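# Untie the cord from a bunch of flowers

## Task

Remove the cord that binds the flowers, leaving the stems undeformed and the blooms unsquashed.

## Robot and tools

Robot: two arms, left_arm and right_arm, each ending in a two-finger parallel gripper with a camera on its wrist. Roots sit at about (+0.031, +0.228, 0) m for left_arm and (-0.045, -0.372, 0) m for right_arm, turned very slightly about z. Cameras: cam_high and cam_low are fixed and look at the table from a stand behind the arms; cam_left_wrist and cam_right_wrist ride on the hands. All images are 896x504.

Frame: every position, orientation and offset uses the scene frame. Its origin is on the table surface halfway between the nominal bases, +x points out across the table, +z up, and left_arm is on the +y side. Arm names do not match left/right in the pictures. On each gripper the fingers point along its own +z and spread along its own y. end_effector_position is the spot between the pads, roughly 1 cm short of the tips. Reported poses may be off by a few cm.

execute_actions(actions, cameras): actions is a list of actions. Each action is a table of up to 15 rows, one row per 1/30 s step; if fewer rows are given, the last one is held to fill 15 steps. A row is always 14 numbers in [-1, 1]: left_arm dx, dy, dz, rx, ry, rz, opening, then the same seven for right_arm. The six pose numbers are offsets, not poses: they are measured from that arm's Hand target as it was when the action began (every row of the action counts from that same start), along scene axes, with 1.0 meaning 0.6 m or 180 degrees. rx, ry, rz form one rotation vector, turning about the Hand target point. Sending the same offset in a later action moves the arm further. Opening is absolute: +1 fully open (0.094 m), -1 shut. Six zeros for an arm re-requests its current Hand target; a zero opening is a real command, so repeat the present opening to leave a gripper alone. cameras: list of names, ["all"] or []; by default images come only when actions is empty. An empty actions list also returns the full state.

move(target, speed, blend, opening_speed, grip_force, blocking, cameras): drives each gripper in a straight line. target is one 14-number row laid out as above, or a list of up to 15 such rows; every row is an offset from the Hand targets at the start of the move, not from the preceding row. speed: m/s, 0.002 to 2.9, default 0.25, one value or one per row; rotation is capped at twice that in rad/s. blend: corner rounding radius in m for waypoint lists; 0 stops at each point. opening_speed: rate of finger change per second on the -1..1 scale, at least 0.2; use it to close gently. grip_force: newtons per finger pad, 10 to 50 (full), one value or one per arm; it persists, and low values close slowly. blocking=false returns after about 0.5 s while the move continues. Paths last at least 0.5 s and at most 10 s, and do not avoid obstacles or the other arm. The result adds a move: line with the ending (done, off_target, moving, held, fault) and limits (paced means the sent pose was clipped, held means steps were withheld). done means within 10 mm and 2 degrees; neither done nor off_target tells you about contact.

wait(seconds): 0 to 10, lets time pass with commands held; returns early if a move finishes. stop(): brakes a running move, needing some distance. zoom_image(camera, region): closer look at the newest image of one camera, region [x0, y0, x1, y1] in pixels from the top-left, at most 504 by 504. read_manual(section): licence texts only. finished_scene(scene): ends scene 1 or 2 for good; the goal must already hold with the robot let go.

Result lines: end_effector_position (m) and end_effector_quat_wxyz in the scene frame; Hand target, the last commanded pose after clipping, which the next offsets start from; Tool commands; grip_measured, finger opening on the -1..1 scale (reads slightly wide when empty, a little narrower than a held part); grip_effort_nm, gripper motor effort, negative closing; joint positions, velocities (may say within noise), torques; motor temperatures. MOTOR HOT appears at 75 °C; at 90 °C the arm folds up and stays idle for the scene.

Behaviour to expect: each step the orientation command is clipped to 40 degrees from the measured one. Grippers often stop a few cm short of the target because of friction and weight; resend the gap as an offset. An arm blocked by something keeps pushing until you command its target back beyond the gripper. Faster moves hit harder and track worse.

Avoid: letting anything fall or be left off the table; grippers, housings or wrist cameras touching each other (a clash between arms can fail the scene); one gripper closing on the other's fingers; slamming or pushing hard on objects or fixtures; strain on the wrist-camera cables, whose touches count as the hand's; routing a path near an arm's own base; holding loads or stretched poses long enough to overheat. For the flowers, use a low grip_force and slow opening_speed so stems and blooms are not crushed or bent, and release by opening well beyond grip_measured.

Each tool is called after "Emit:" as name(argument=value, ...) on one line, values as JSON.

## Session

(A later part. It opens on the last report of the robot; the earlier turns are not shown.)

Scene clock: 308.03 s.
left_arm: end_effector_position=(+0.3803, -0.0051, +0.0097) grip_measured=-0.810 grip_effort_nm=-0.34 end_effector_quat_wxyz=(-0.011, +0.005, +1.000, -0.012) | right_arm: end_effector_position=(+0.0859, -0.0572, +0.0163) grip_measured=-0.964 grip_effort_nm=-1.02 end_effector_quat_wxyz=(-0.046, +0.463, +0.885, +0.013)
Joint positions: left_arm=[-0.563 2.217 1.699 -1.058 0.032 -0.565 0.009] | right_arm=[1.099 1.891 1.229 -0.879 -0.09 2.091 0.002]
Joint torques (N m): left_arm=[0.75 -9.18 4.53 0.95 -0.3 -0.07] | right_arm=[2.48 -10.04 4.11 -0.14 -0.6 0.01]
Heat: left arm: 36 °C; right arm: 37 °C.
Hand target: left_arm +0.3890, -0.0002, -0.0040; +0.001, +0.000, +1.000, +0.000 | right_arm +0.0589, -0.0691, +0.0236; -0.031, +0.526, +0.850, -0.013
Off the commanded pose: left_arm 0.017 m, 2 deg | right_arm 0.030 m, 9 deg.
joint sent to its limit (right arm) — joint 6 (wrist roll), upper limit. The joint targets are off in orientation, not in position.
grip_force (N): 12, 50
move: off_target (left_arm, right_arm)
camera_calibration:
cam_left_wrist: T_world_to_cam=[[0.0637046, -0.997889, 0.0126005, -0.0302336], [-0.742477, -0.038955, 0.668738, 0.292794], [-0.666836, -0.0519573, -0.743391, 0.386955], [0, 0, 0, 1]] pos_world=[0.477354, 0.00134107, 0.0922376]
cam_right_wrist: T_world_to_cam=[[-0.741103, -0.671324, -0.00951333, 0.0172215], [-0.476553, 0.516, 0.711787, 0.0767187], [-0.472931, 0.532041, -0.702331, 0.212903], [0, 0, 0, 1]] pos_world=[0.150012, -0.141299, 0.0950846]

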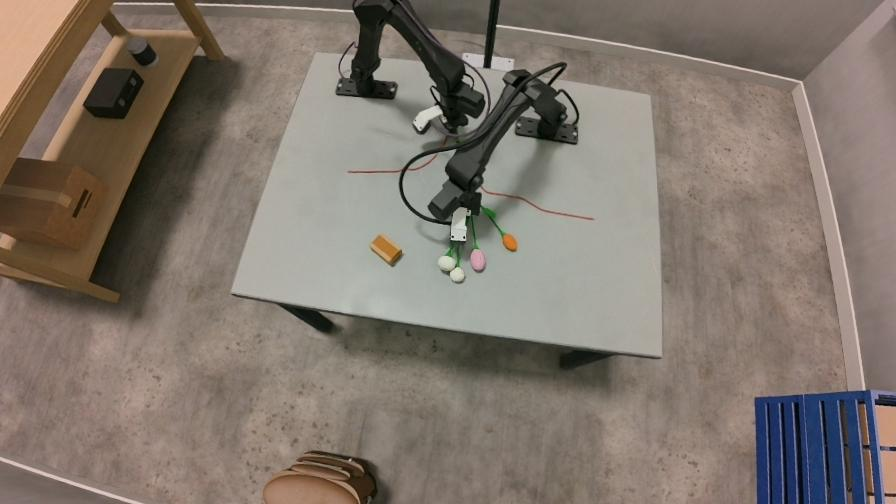

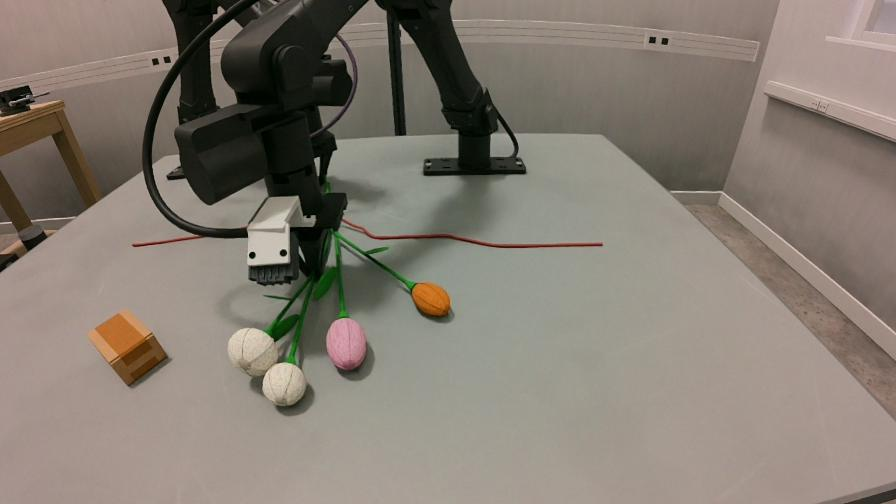

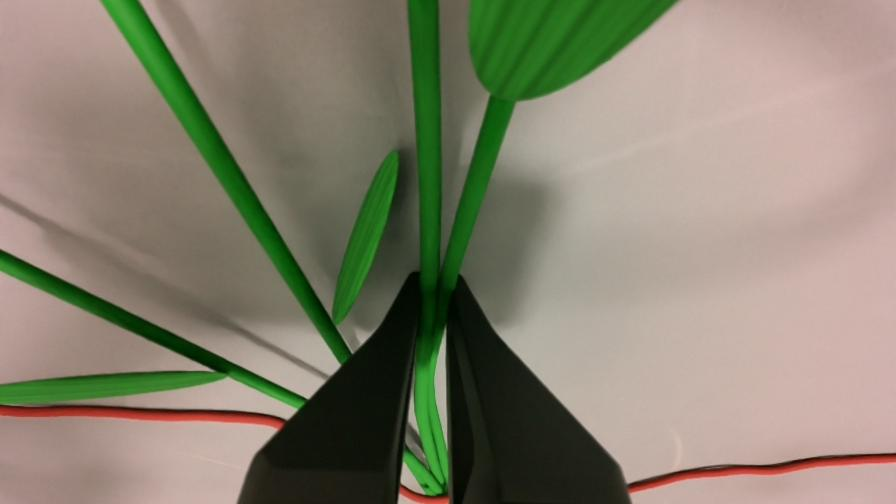

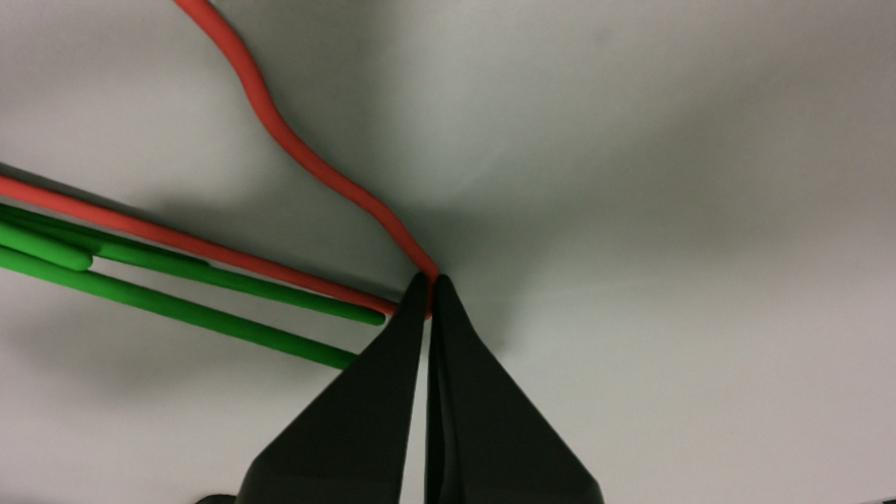

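Emit:
move(target=[[0,0,0.01,0,0,0,-0.95,0.09,0.02,0,0,0,0,-1],[0,0,0.01,0,0,0,-0.3,0.09,0.02,0,0,0,0,-1],[0,0,0.2,0,0,0,-0.3,0.09,0.02,0,0,0,0,-1]], speed=0.08, cameras=["all"])

Emit:
zoom_image(camera="cam_left_wrist", region=[300, 150, 600, 400])

Scene clock: 315.33 s.
left_arm: end_effector_position=(+0.3829, -0.0024, +0.0995) grip_measured=-0.302 grip_effort_nm=0.07 end_effector_quat_wxyz=(-0.019, +0.005, +1.000, +0.005) | right_arm: end_effector_position=(+0.1094, -0.0573, +0.0208) grip_measured=-0.964 grip_effort_nm=-1.02 end_effector_quat_wxyz=(-0.053, +0.494, +0.868, -0.008)
Joint positions: left_arm=[-0.563 2.217 2.058 -1.45 0.012 -0.565 0.033] | right_arm=[1.03 1.958 1.341 -0.97 -0.107 2.091 0.002]
Joint velocities: left_arm=[-0.012 -0.046 -0.022 -0.095 0.037 -0.007 -0.001] | right_arm=[within noise]
Joint torques (N m): left_arm=[0.77 -12.94 7.82 0.32 -0.11 -0.05] | right_arm=[-0.39 -7.08 8.18 0.22 0 0.02]
Heat: left arm: 36 °C; right arm: 38 °C.
Hand target: left_arm +0.3890, -0.0001, +0.1161; +0.001, +0.000, +1.000, +0.000 | right_arm +0.1129, -0.0571, +0.0237; -0.031, +0.526, +0.850, -0.013
Off the commanded pose: left_arm 0.018 m, 2 deg | right_arm 0.004 m, 5 deg.
joint sent to its limit (right arm) — joint 6 (wrist roll), upper limit. The joint targets are off in orientation, not in position.
grip_force (N): 12, 50
move: off_target (left_arm, right_arm); target 2's new opening was sent with left_arm's hand 0.012 m and 2 deg from that target
camera_calibration:
cam_left_wrist: T_world_to_cam=[[0.063127, -0.997742, -0.022916, -0.025117], [-0.731641, -0.0618831, 0.678876, 0.229495], [-0.678761, -0.0260891, -0.733896, 0.459252], [0, 0, 0, 1]] pos_world=[0.481216, 0.00112307, 0.180669]
cam_right_wrist: T_world_to_cam=[[-0.785057, -0.618168, 0.0394148, 0.0414734], [-0.413613, 0.570518, 0.709531, 0.0810519], [-0.461096, 0.54072, -0.703571, 0.22656], [0, 0, 0, 1]] pos_world=[0.170549, -0.14311, 0.100258]

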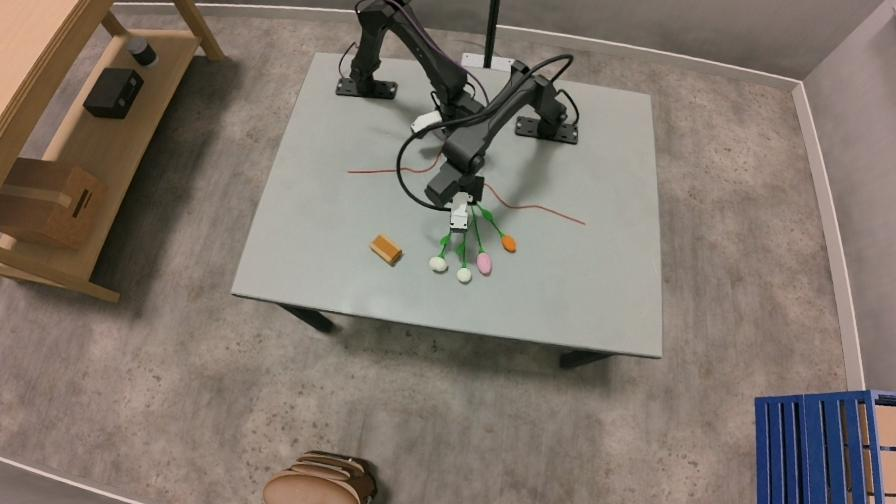

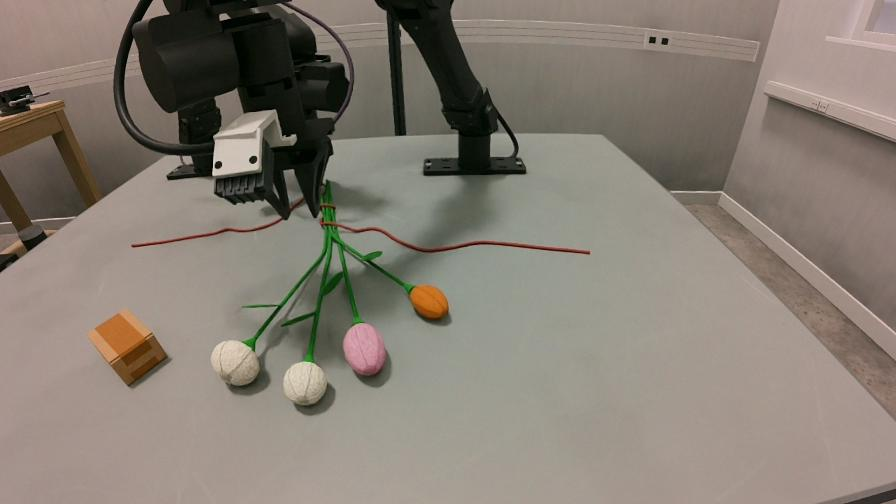

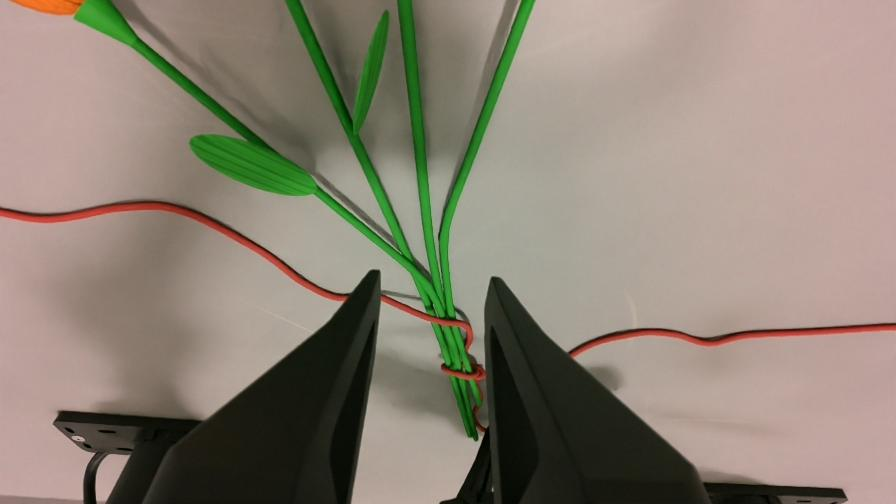

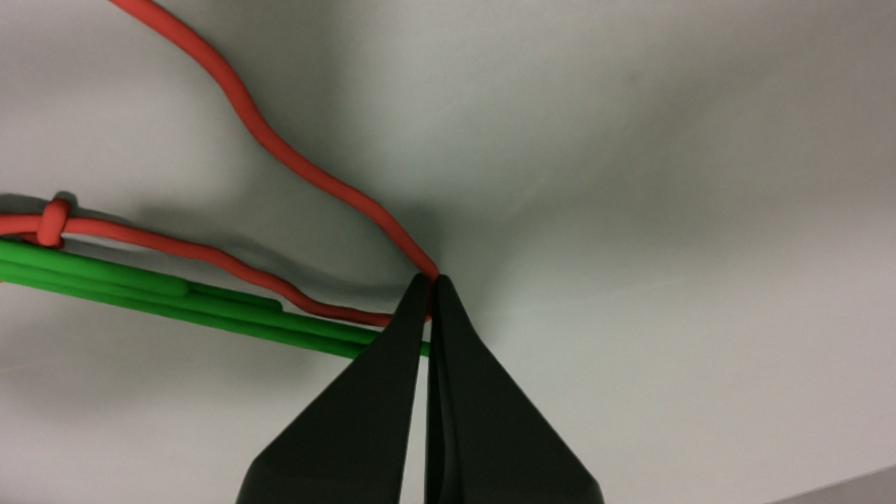

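Scaled by 1.680 from the camera's 896x504 image, which has a finer 1280x720 frame.

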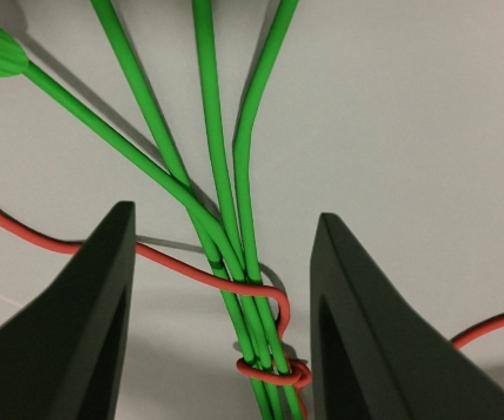

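Emit:
move(target=[[-0.11,0.013,0,0,0,0,-0.1,0,0,0,0,0,0,-1],[-0.11,0.013,-0.19,0,0,0,-0.1,0,0,0,0,0,0,-1],[-0.11,0.013,-0.19,0,0,0,-0.9,0,0,0,0,0,0,-1]], speed=0.07, grip_force=[15,50], cameras=["cam_left_wrist","cam_right_wrist"])

Scene clock: 327.73 s.
left_arm: end_effector_position=(+0.3256, +0.0050, +0.0147) grip_measured=-0.895 grip_effort_nm=-0.30 end_effector_quat_wxyz=(+0.008, -0.002, +1.000, -0.012) | right_arm: end_effector_position=(+0.1100, -0.0562, +0.0217) grip_measured=-0.964 grip_effort_nm=-1.01 end_effector_quat_wxyz=(-0.053, +0.494, +0.868, -0.006)
Joint positions: left_arm=[-0.632 1.995 1.374 -0.921 0.009 -0.649 0.005] | right_arm=[1.03 1.958 1.345 -0.97 -0.107 2.091 0.002]
Joint torques (N m): left_arm=[-0.32 -7.28 4.34 0.66 -0.08 -0.04] | right_arm=[-0.39 -7.15 7.91 0.24 -0.01 0.02]
Motor temperatures (°C): left_arm=[27 37 37 28 27 27 26] | right_arm=[26 37 33 26 27 24 27]
Heat: left arm: 37 °C; right arm: 37 °C.
Hand target: left_arm +0.3229, +0.0076, +0.0020; +0.001, +0.000, +1.000, +0.000 | right_arm +0.1129, -0.0570, +0.0237; -0.031, +0.526, +0.850, -0.013
Off the commanded pose: left_arm 0.013 m, 2 deg | right_arm 0.004 m, 5 deg.
joint sent to its limit (right arm) — joint 6 (wrist roll), upper limit. The joint targets are off in orientation, not in position.
grip_force (N): 15, 50
move: off_target (left_arm, right_arm); target 3's new opening was sent with left_arm's hand 0.013 m and 1 deg from that target
camera_calibration:
cam_left_wrist: T_world_to_cam=[[0.0778611, -0.996858, 0.0145335, -0.0214324], [-0.767021, -0.0505841, 0.639624, 0.257629], [-0.63688, -0.0609494, -0.76855, 0.345386], [0, 0, 0, 1]] pos_world=[0.419246, 0.012718, 0.100972]
cam_right_wrist: T_world_to_cam=[[-0.785144, -0.618274, 0.035873, 0.0427545], [-0.414912, 0.56813, 0.710687, 0.0800188], [-0.45978, 0.543107, -0.702593, 0.226807], [0, 0, 0, 1]] pos_world=[0.17105, -0.142207, 0.100951]
Images, in order (width x height): cam_left_wrist 896x504, cam_right_wrist 896x504.

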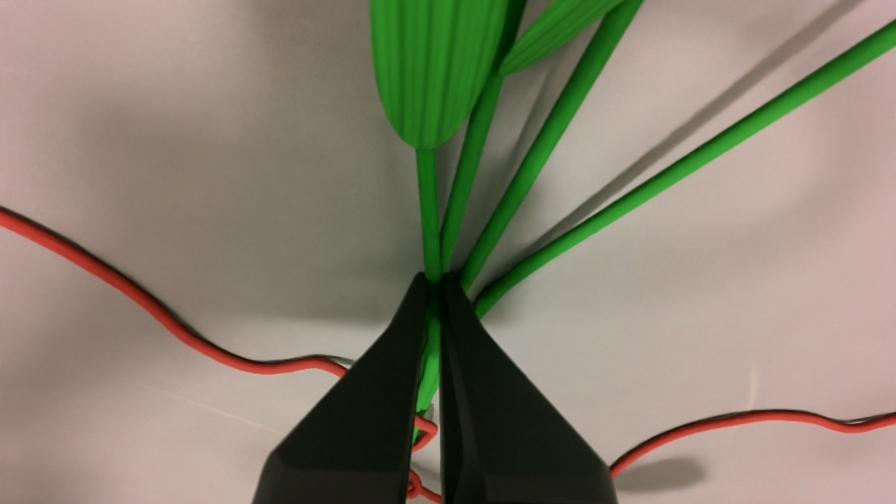

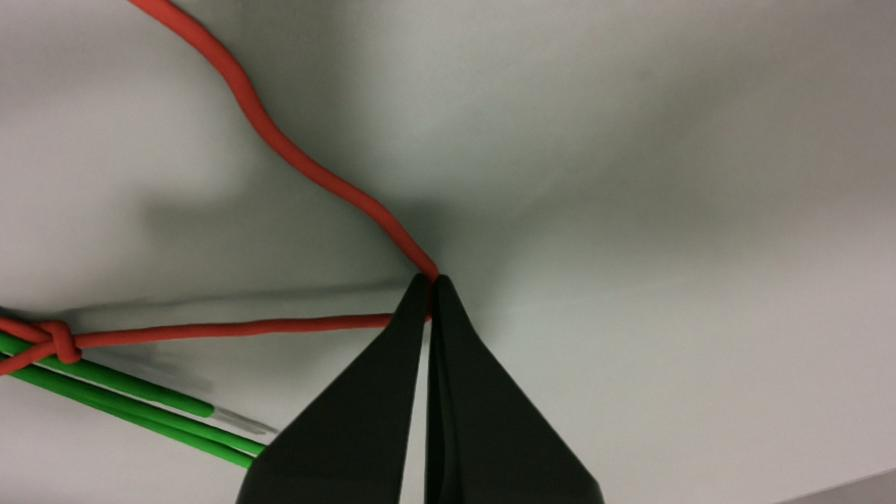

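Emit:
move(target=[0,0,0.005,0,0,0,-0.92,-0.1,0.01,0.02,0,0,0,-1], speed=0.04, cameras=["all"])

Scene clock: 330.93 s.
left_arm: end_effector_position=(+0.3241, +0.0031, +0.0148) grip_measured=-0.908 grip_effort_nm=-0.40 end_effector_quat_wxyz=(+0.004, -0.003, +1.000, -0.017) | right_arm: end_effector_position=(+0.0636, -0.0417, +0.0248) grip_measured=-0.964 grip_effort_nm=-1.01 end_effector_quat_wxyz=(-0.073, +0.442, +0.894, -0.010)
Joint positions: left_arm=[-0.632 1.995 1.374 -0.921 0.022 -0.653 0.004] | right_arm=[1.147 1.938 1.326 -0.97 -0.147 2.091 0.002]
Joint torques (N m): left_arm=[-0.4 -7.61 4.85 0.62 -0.18 0.03] | right_arm=[0.77 -10.89 4.79 -0.01 -0.29 0.02]
Heat: left arm: 37 °C; right arm: 37 °C.
Hand target: left_arm +0.3230, +0.0076, +0.0050; +0.001, +0.000, +1.000, +0.000 | right_arm +0.0529, -0.0511, +0.0357; -0.032, +0.526, +0.850, -0.012
Off the commanded pose: left_arm 0.011 m, 2 deg | right_arm 0.018 m, 12 deg.
joint sent to its limit (right arm) — joint 6 (wrist roll), upper limit. The joint targets are off in orientation, not in position.
grip_force (N): 15, 50
move: off_target (left_arm, right_arm)
camera_calibration:
cam_left_wrist: T_world_to_cam=[[0.0810377, -0.996409, 0.0245535, -0.0244242], [-0.761648, -0.0460172, 0.646356, 0.254489], [-0.642904, -0.0710803, -0.762641, 0.346266], [0, 0, 0, 1]] pos_world=[0.418426, 0.011987, 0.100186]
cam_right_wrist: T_world_to_cam=[[-0.706254, -0.706151, 0.0505529, 0.00607901], [-0.45138, 0.504155, 0.736264, 0.0493865], [-0.5454, 0.497171, -0.674804, 0.202559], [0, 0, 0, 1]] pos_world=[0.137061, -0.121312, 0.100019]

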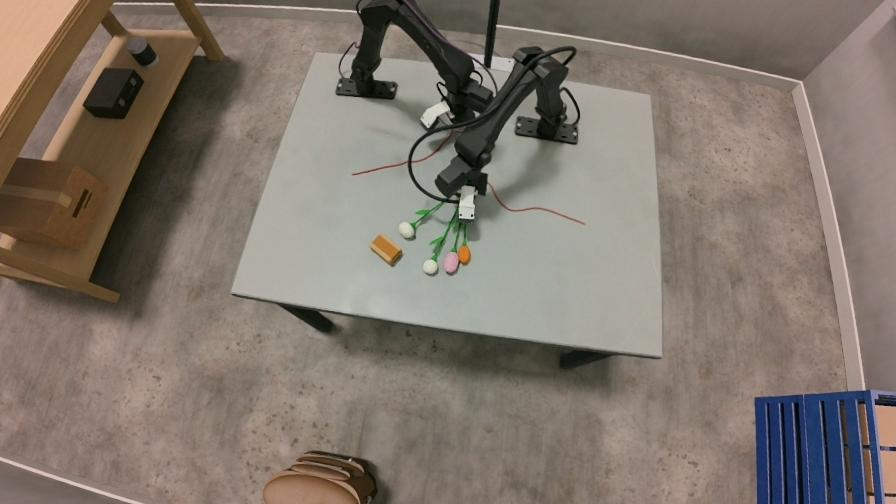

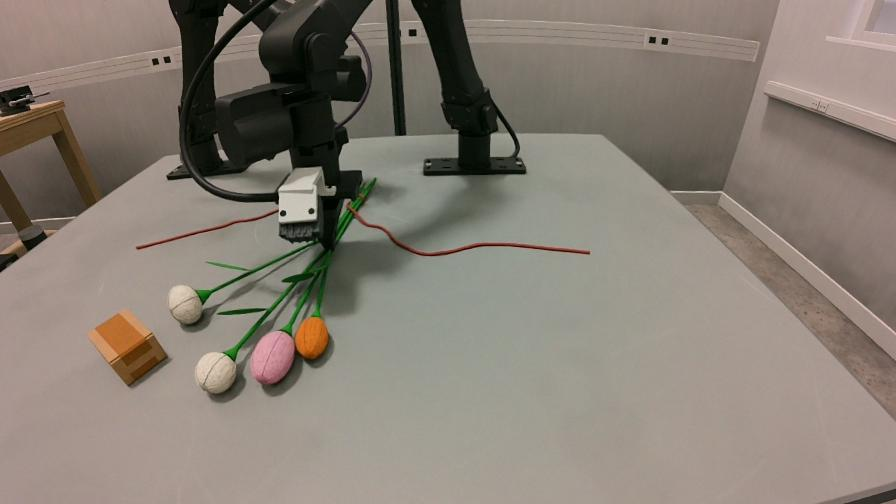

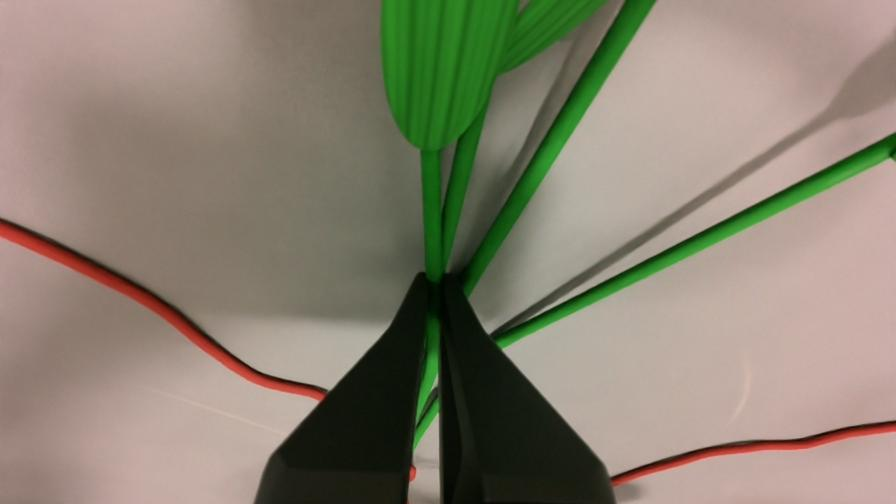

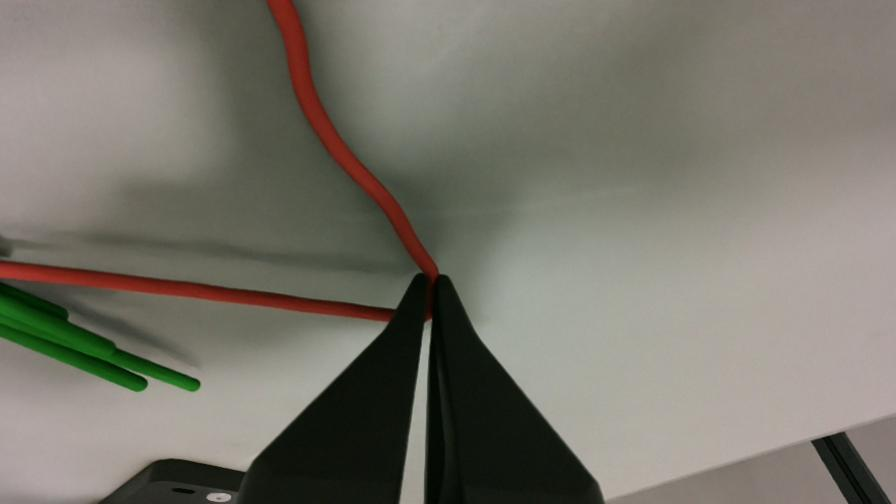

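Emit:
move(target=[0,0,0.0,0,0,0,-0.92,-0.06,0.06,0.01,0,0,0,-1], speed=0.04, cameras=["cam_low","cam_left_wrist","cam_right_wrist"])

Scene clock: 338.93 s.
left_arm: end_effector_position=(+0.3241, +0.0031, +0.0148) grip_measured=-0.913 grip_effort_nm=-0.40 end_effector_quat_wxyz=(+0.004, -0.003, +1.000, -0.017) | right_arm: end_effector_position=(+0.0242, -0.0146, +0.0385) grip_measured=-0.964 grip_effort_nm=-1.02 end_effector_quat_wxyz=(-0.098, +0.394, +0.914, -0.015)
Joint positions: left_arm=[-0.632 1.995 1.374 -0.921 0.022 -0.653 0.004] | right_arm=[1.252 1.975 1.43 -1.033 -0.198 2.091 0.002]
Joint torques (N m): left_arm=[-0.32 -7.69 4.88 0.61 -0.19 0.02] | right_arm=[1.06 -7.38 8.16 0.09 -0.29 0.03]
Heat: left arm: 38 °C; right arm: 37 °C.
Hand target: left_arm +0.3230, +0.0076, +0.0050; +0.001, +0.000, +1.000, +0.000 | right_arm +0.0169, -0.0151, +0.0416; -0.031, +0.526, +0.850, -0.013
Off the commanded pose: left_arm 0.011 m, 2 deg | right_arm 0.008 m, 19 deg.
joint sent to its limit (right arm) — joint 6 (wrist roll), upper limit. The joint targets are off in orientation, not in position.
grip_force (N): 15, 50
move: off_target (left_arm, right_arm)
camera_calibration:
cam_left_wrist: T_world_to_cam=[[0.0810377, -0.996409, 0.0245535, -0.0244242], [-0.761648, -0.0460172, 0.646356, 0.254489], [-0.642904, -0.0710803, -0.762641, 0.346266], [0, 0, 0, 1]] pos_world=[0.418426, 0.011987, 0.100186]
cam_right_wrist: T_world_to_cam=[[-0.625992, -0.776981, 0.066601, -0.00695476], [-0.465482, 0.440812, 0.76747, 0.00599432], [-0.625668, 0.449428, -0.637615, 0.176772], [0, 0, 0, 1]] pos_world=[0.109037, -0.0874924, 0.108575]
Images, in order (width x height): cam_low 896x504, cam_left_wrist 896x504, cam_right_wrist 896x504.

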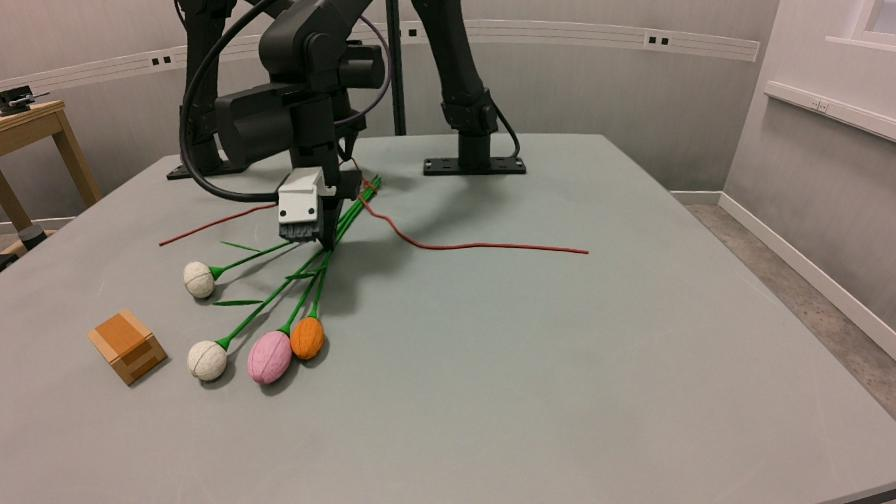

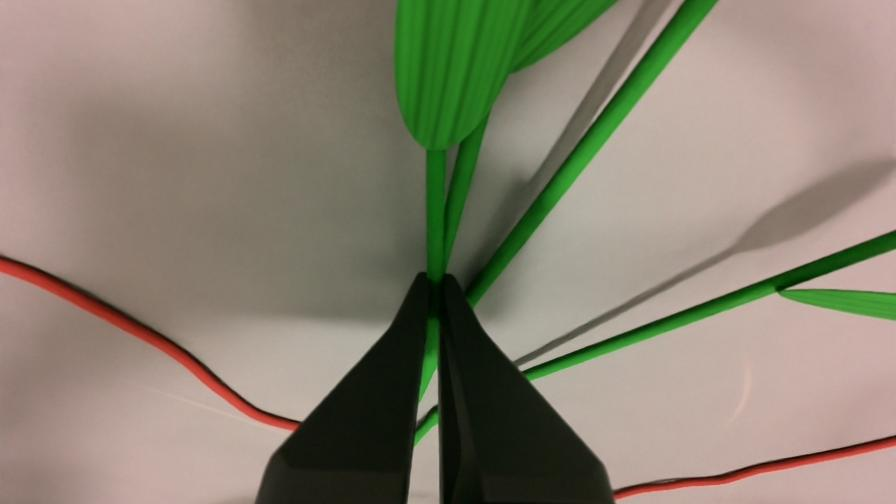

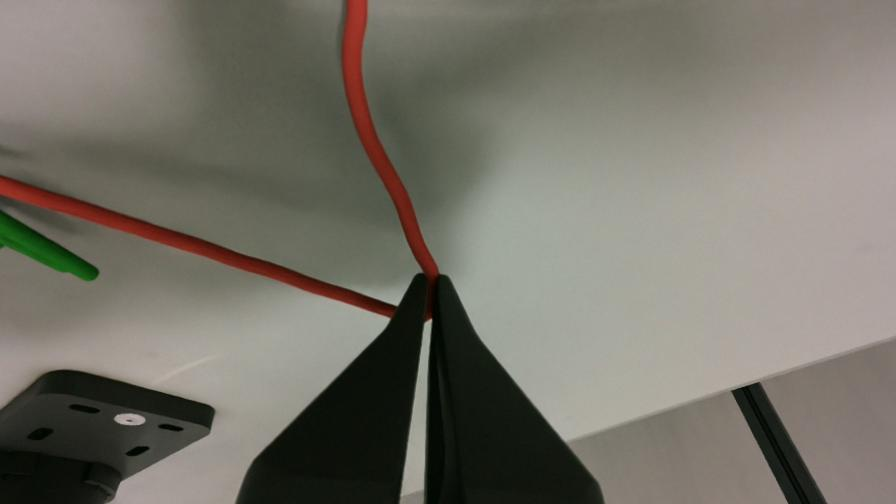

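Emit:
move(target=[0,0,0.0,0,0,0,-0.92,-0.07,0.025,0.05,0,0,0.05,-1], speed=0.04, cameras=["cam_high","cam_low","cam_left_wrist","cam_right_wrist"])

Emit:
zoom_image(camera="cam_low", region=[300, 140, 440, 230])

Scene clock: 344.97 s.
left_arm: end_effector_position=(+0.3242, +0.0031, +0.0148) grip_measured=-0.914 grip_effort_nm=-0.35 end_effector_quat_wxyz=(+0.005, -0.003, +1.000, -0.017) | right_arm: end_effector_position=(-0.0226, -0.0013, +0.0681) grip_measured=-0.964 grip_effort_nm=-1.02 end_effector_quat_wxyz=(-0.095, +0.333, +0.938, -0.030)
Joint positions: left_arm=[-0.632 1.995 1.374 -0.921 0.021 -0.653 0.004] | right_arm=[1.385 1.991 1.573 -1.177 -0.199 2.091 0.002]
Joint torques (N m): left_arm=[-0.34 -7.61 4.9 0.58 -0.18 0.02] | right_arm=[0.65 -7.58 8.53 0.21 -0.15 0.02]
Heat: left arm: 38 °C; right arm: 37 °C.
Hand target: left_arm +0.3230, +0.0077, +0.0050; +0.001, +0.000, +1.000, +0.000 | right_arm -0.0251, -0.0001, +0.0717; -0.030, +0.458, +0.888, -0.015
Off the commanded pose: left_arm 0.011 m, 2 deg | right_arm 0.004 m, 17 deg.
joint sent to its limit (right arm) — joint 6 (wrist roll), upper limit. The joint targets are off in orientation, not in position.
grip_force (N): 15, 50
move: off_target (left_arm, right_arm)
camera_calibration:
cam_left_wrist: T_world_to_cam=[[0.0806697, -0.996458, 0.0237293, -0.0242865], [-0.762103, -0.0463184, 0.645797, 0.254672], [-0.642411, -0.0701804, -0.76314, 0.346168], [0, 0, 0, 1]] pos_world=[0.418428, 0.0118897, 0.100284]
cam_right_wrist: T_world_to_cam=[[-0.517396, -0.851812, 0.0819664, -0.0265069], [-0.517417, 0.387691, 0.762873, -0.045325], [-0.681602, 0.352297, -0.641332, 0.159131], [0, 0, 0, 1]] pos_world=[0.0712976, -0.0610682, 0.138806]

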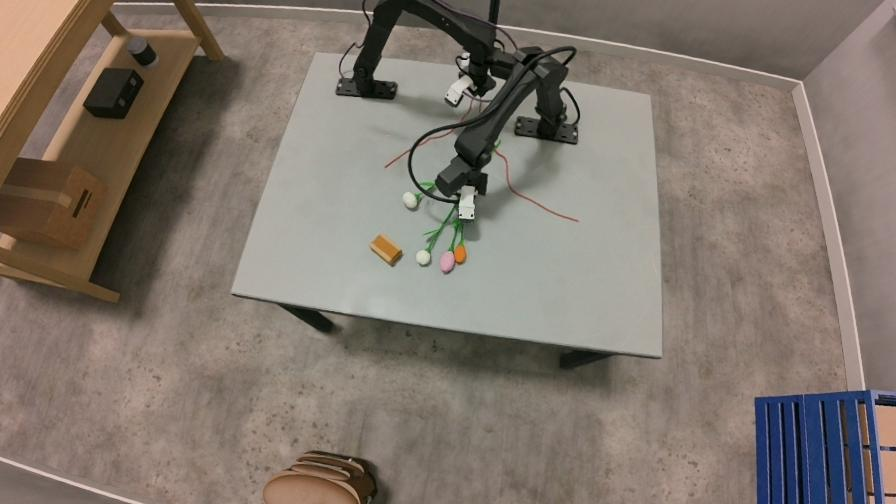

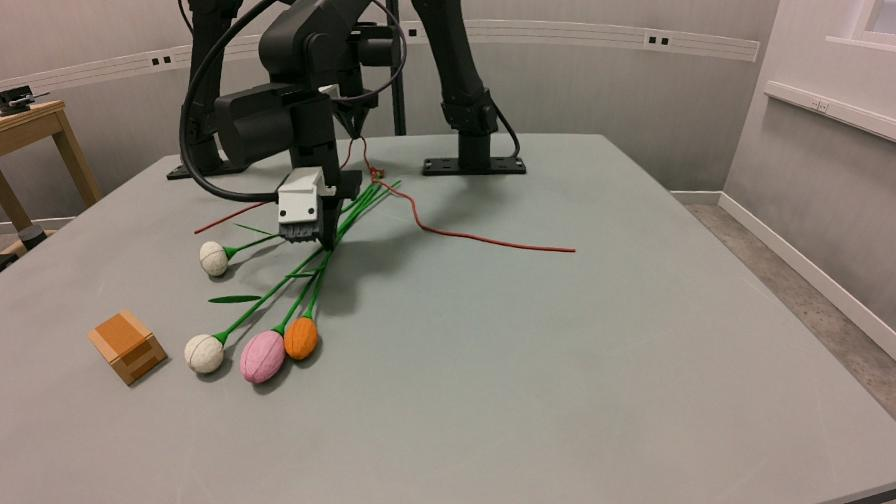

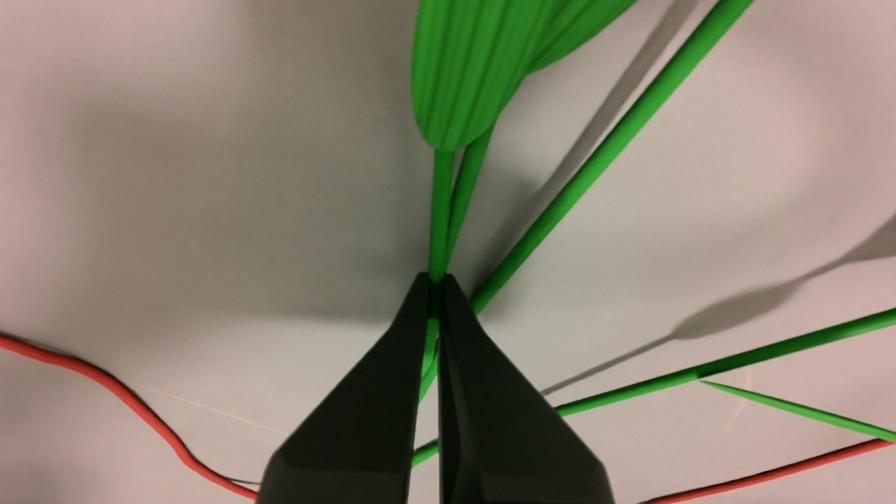

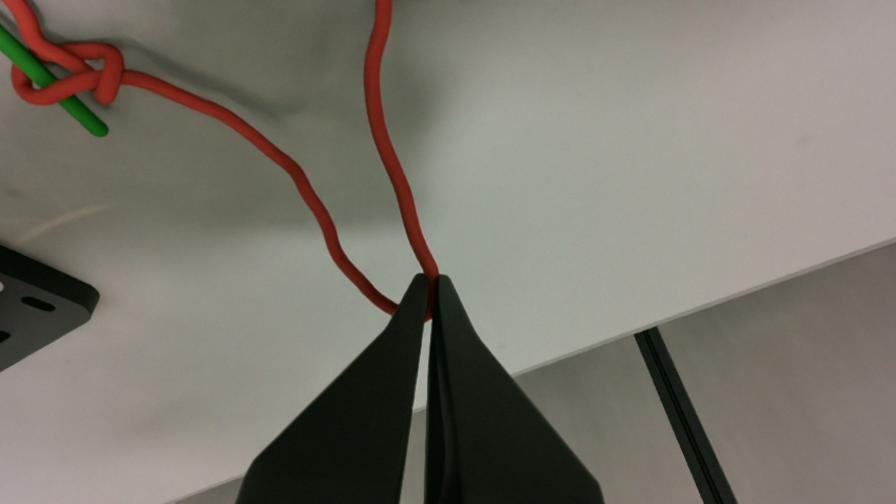

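Scaled by 3.600 from the camera's 896x504 image, which has a finer 1280x720 frame.

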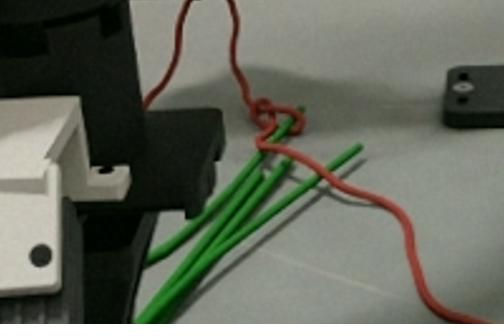

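Emit:
move(target=[0,0,0.0,0,0,0,-0.92,-0.04,0.03,0.1,0,0,0,-1], speed=0.05, cameras=["cam_low","cam_high","cam_right_wrist"])

Emit:
zoom_image(camera="cam_low", region=[300, 120, 440, 230])

Scene clock: 350.50 s.
left_arm: end_effector_position=(+0.3242, +0.0031, +0.0148) grip_measured=-0.914 grip_effort_nm=-0.35 end_effector_quat_wxyz=(+0.005, -0.003, +1.000, -0.017) | right_arm: end_effector_position=(-0.0453, +0.0181, +0.1281) grip_measured=-0.964 grip_effort_nm=-1.02 end_effector_quat_wxyz=(-0.103, +0.306, +0.946, -0.035)
Joint positions: left_arm=[-0.632 1.995 1.374 -0.921 0.021 -0.653 0.004] | right_arm=[1.442 2.057 1.906 -1.445 -0.217 2.091 0.002]
Joint torques (N m): left_arm=[-0.2 -7.61 4.86 0.61 -0.15 0.03] | right_arm=[0.72 -8.21 8.73 0.17 -0.18 0.03]
Heat: left arm: 38 °C; right arm: 37 °C.
Hand target: left_arm +0.3230, +0.0077, +0.0050; +0.001, +0.000, +1.000, +0.000 | right_arm -0.0492, +0.0179, +0.1318; -0.030, +0.458, +0.888, -0.015
Off the commanded pose: left_arm 0.011 m, 2 deg | right_arm 0.005 m, 21 deg.
joint sent to its limit (right arm) — joint 6 (wrist roll), upper limit. The joint targets are off in orientation, not in position.
grip_force (N): 15, 50
move: off_target (left_arm, right_arm)
camera_calibration:
cam_right_wrist: T_world_to_cam=[[-0.466395, -0.879982, 0.0900453, -0.0249549], [-0.524926, 0.357264, 0.772538, -0.111331], [-0.711989, 0.313041, -0.628551, 0.173003], [0, 0, 0, 1]] pos_world=[0.0530967, -0.036342, 0.196996]
Images, in order (width x height): cam_high 896x504, cam_low 896x504, cam_right_wrist 896x504.

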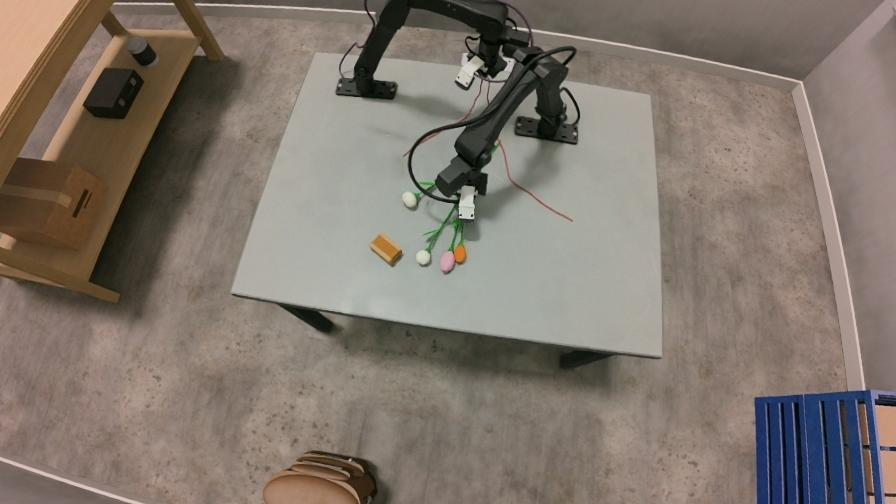

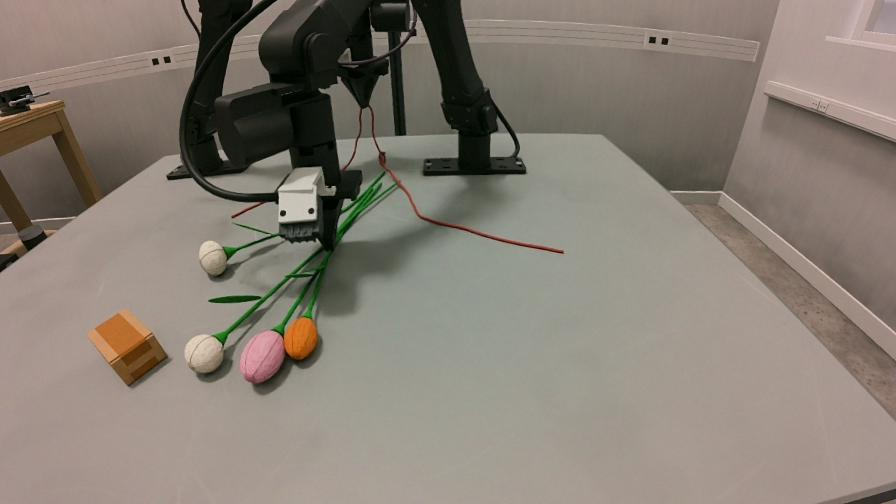

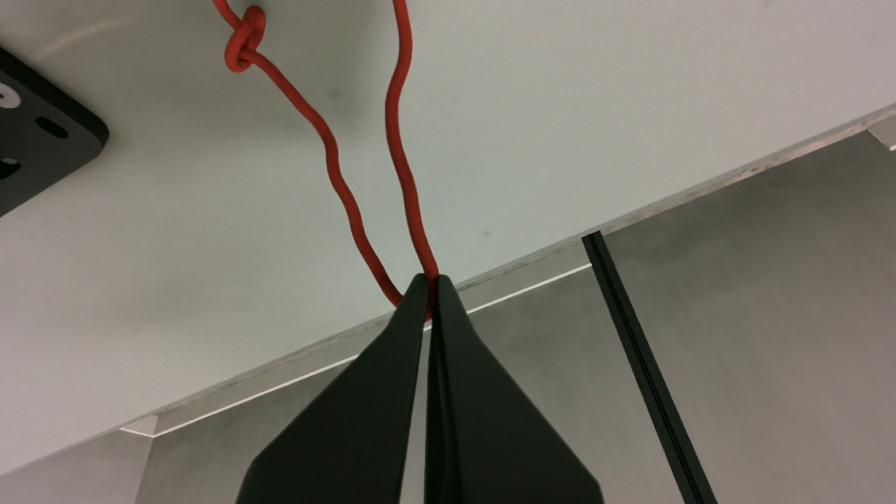

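Scaled by 3.600 from the camera's 896x504 image, which has a finer 1280x720 frame.

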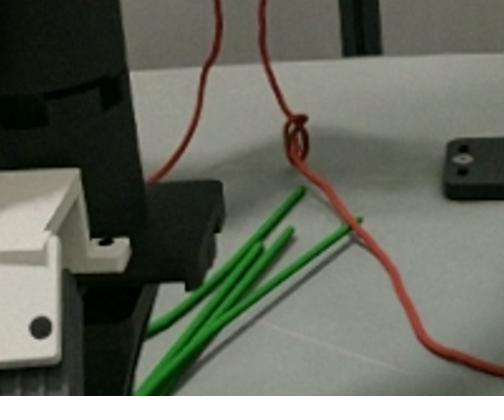

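Emit:
move(target=[[0.14,-0.02,0.0,0,0,0,-0.92,0,0,0,0,0,0,-1],[0.14,-0.02,0.0,0,0,0,-0.92,0.075,-0.03,-0.165,0,0,0,-1],[0.14,-0.02,-0.005,0,0,0,-0.3,0.075,-0.03,-0.17,0,0,0,-0.3],[0.14,-0.02,0.2,0,0,0,-0.3,0.075,-0.03,0.05,0,0,0,-0.3]], speed=0.07, opening_speed=0.5, cameras=["all"])

Scene clock: 365.23 s.
left_arm: end_effector_position=(+0.3976, -0.0040, +0.0107) grip_measured=-0.302 grip_effort_nm=0.07 end_effector_quat_wxyz=(-0.005, -0.001, +1.000, -0.004) | right_arm: end_effector_position=(-0.0084, +0.0013, +0.0318) grip_measured=-0.301 grip_effort_nm=0.09 end_effector_quat_wxyz=(-0.093, +0.350, +0.931, -0.038)
Joint positions: left_arm=[-0.547 2.27 1.793 -1.097 0.012 -0.562 0.033] | right_arm=[1.349 2.057 1.522 -1.081 -0.196 2.091 0.033]
Joint torques (N m): left_arm=[0.59 -8.85 7.47 0.69 -0.1 0.06] | right_arm=[-0.36 -8.96 5.05 0.55 0.04 0.02]
Heat: left arm: 38 °C; right arm: 36 °C.
Hand target: left_arm +0.4070, -0.0044, +0.0021; +0.001, +0.000, +1.000, +0.000 (not the last commanded pose) | right_arm -0.0041, -0.0001, +0.0297; -0.030, +0.458, +0.888, -0.015 (not the last commanded pose)
Off the commanded pose: left_arm 0.115 m, 1 deg | right_arm 0.130 m, 15 deg.
joint sent to its limit (right arm) — joint 6 (wrist roll), upper limit.
grip_force (N): 15, 50
move: off_target (left_arm, right_arm; path cut at 10 s); path passed 3 of 4 targets; target 3's new opening was sent with right_arm's hand 0.005 m and 15 deg from that target
camera_calibration:
cam_left_wrist: T_world_to_cam=[[0.0752884, -0.997158, -0.00292826, -0.034723], [-0.749854, -0.0585515, 0.659007, 0.307878], [-0.657305, -0.0474198, -0.752131, 0.39556], [0, 0, 0, 1]] pos_world=[0.493482, 0.00215976, 0.0945177]
cam_right_wrist: T_world_to_cam=[[-0.547061, -0.831043, 0.100458, -0.014826], [-0.501995, 0.42173, 0.755079, -0.0109036], [-0.66987, 0.362645, -0.647891, 0.14497], [0, 0, 0, 1]] pos_world=[0.0835264, -0.0602952, 0.103647]

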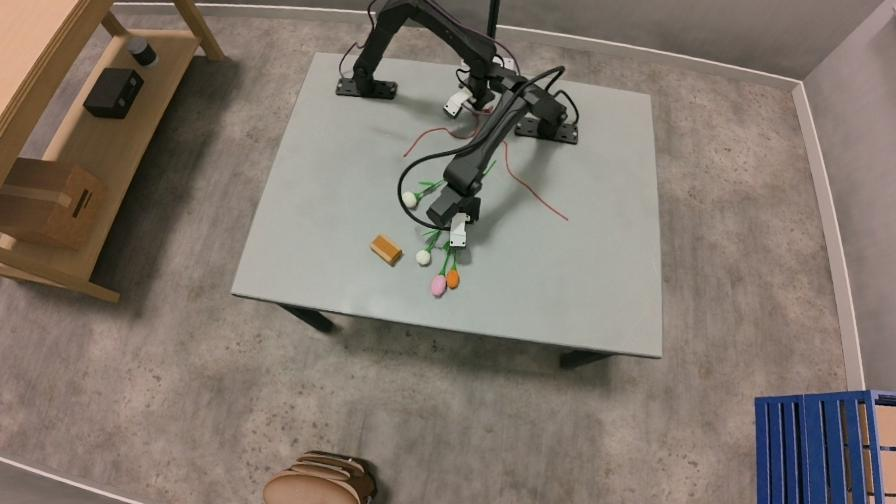

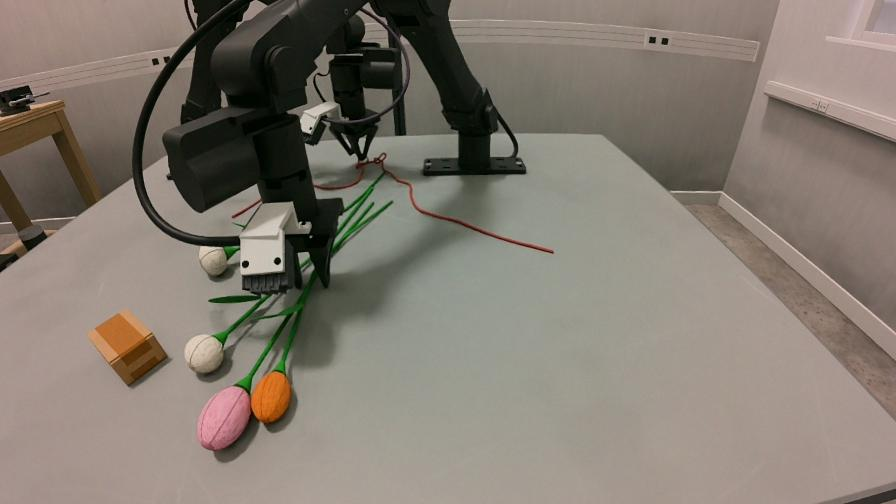

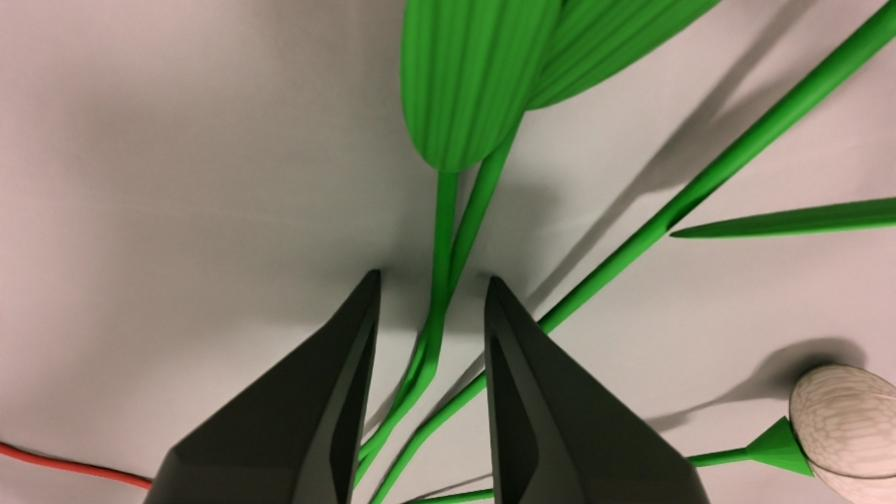

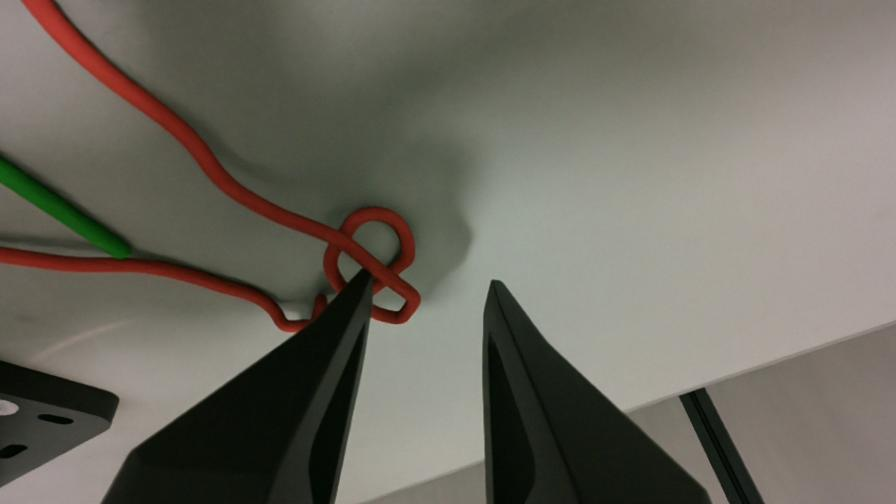

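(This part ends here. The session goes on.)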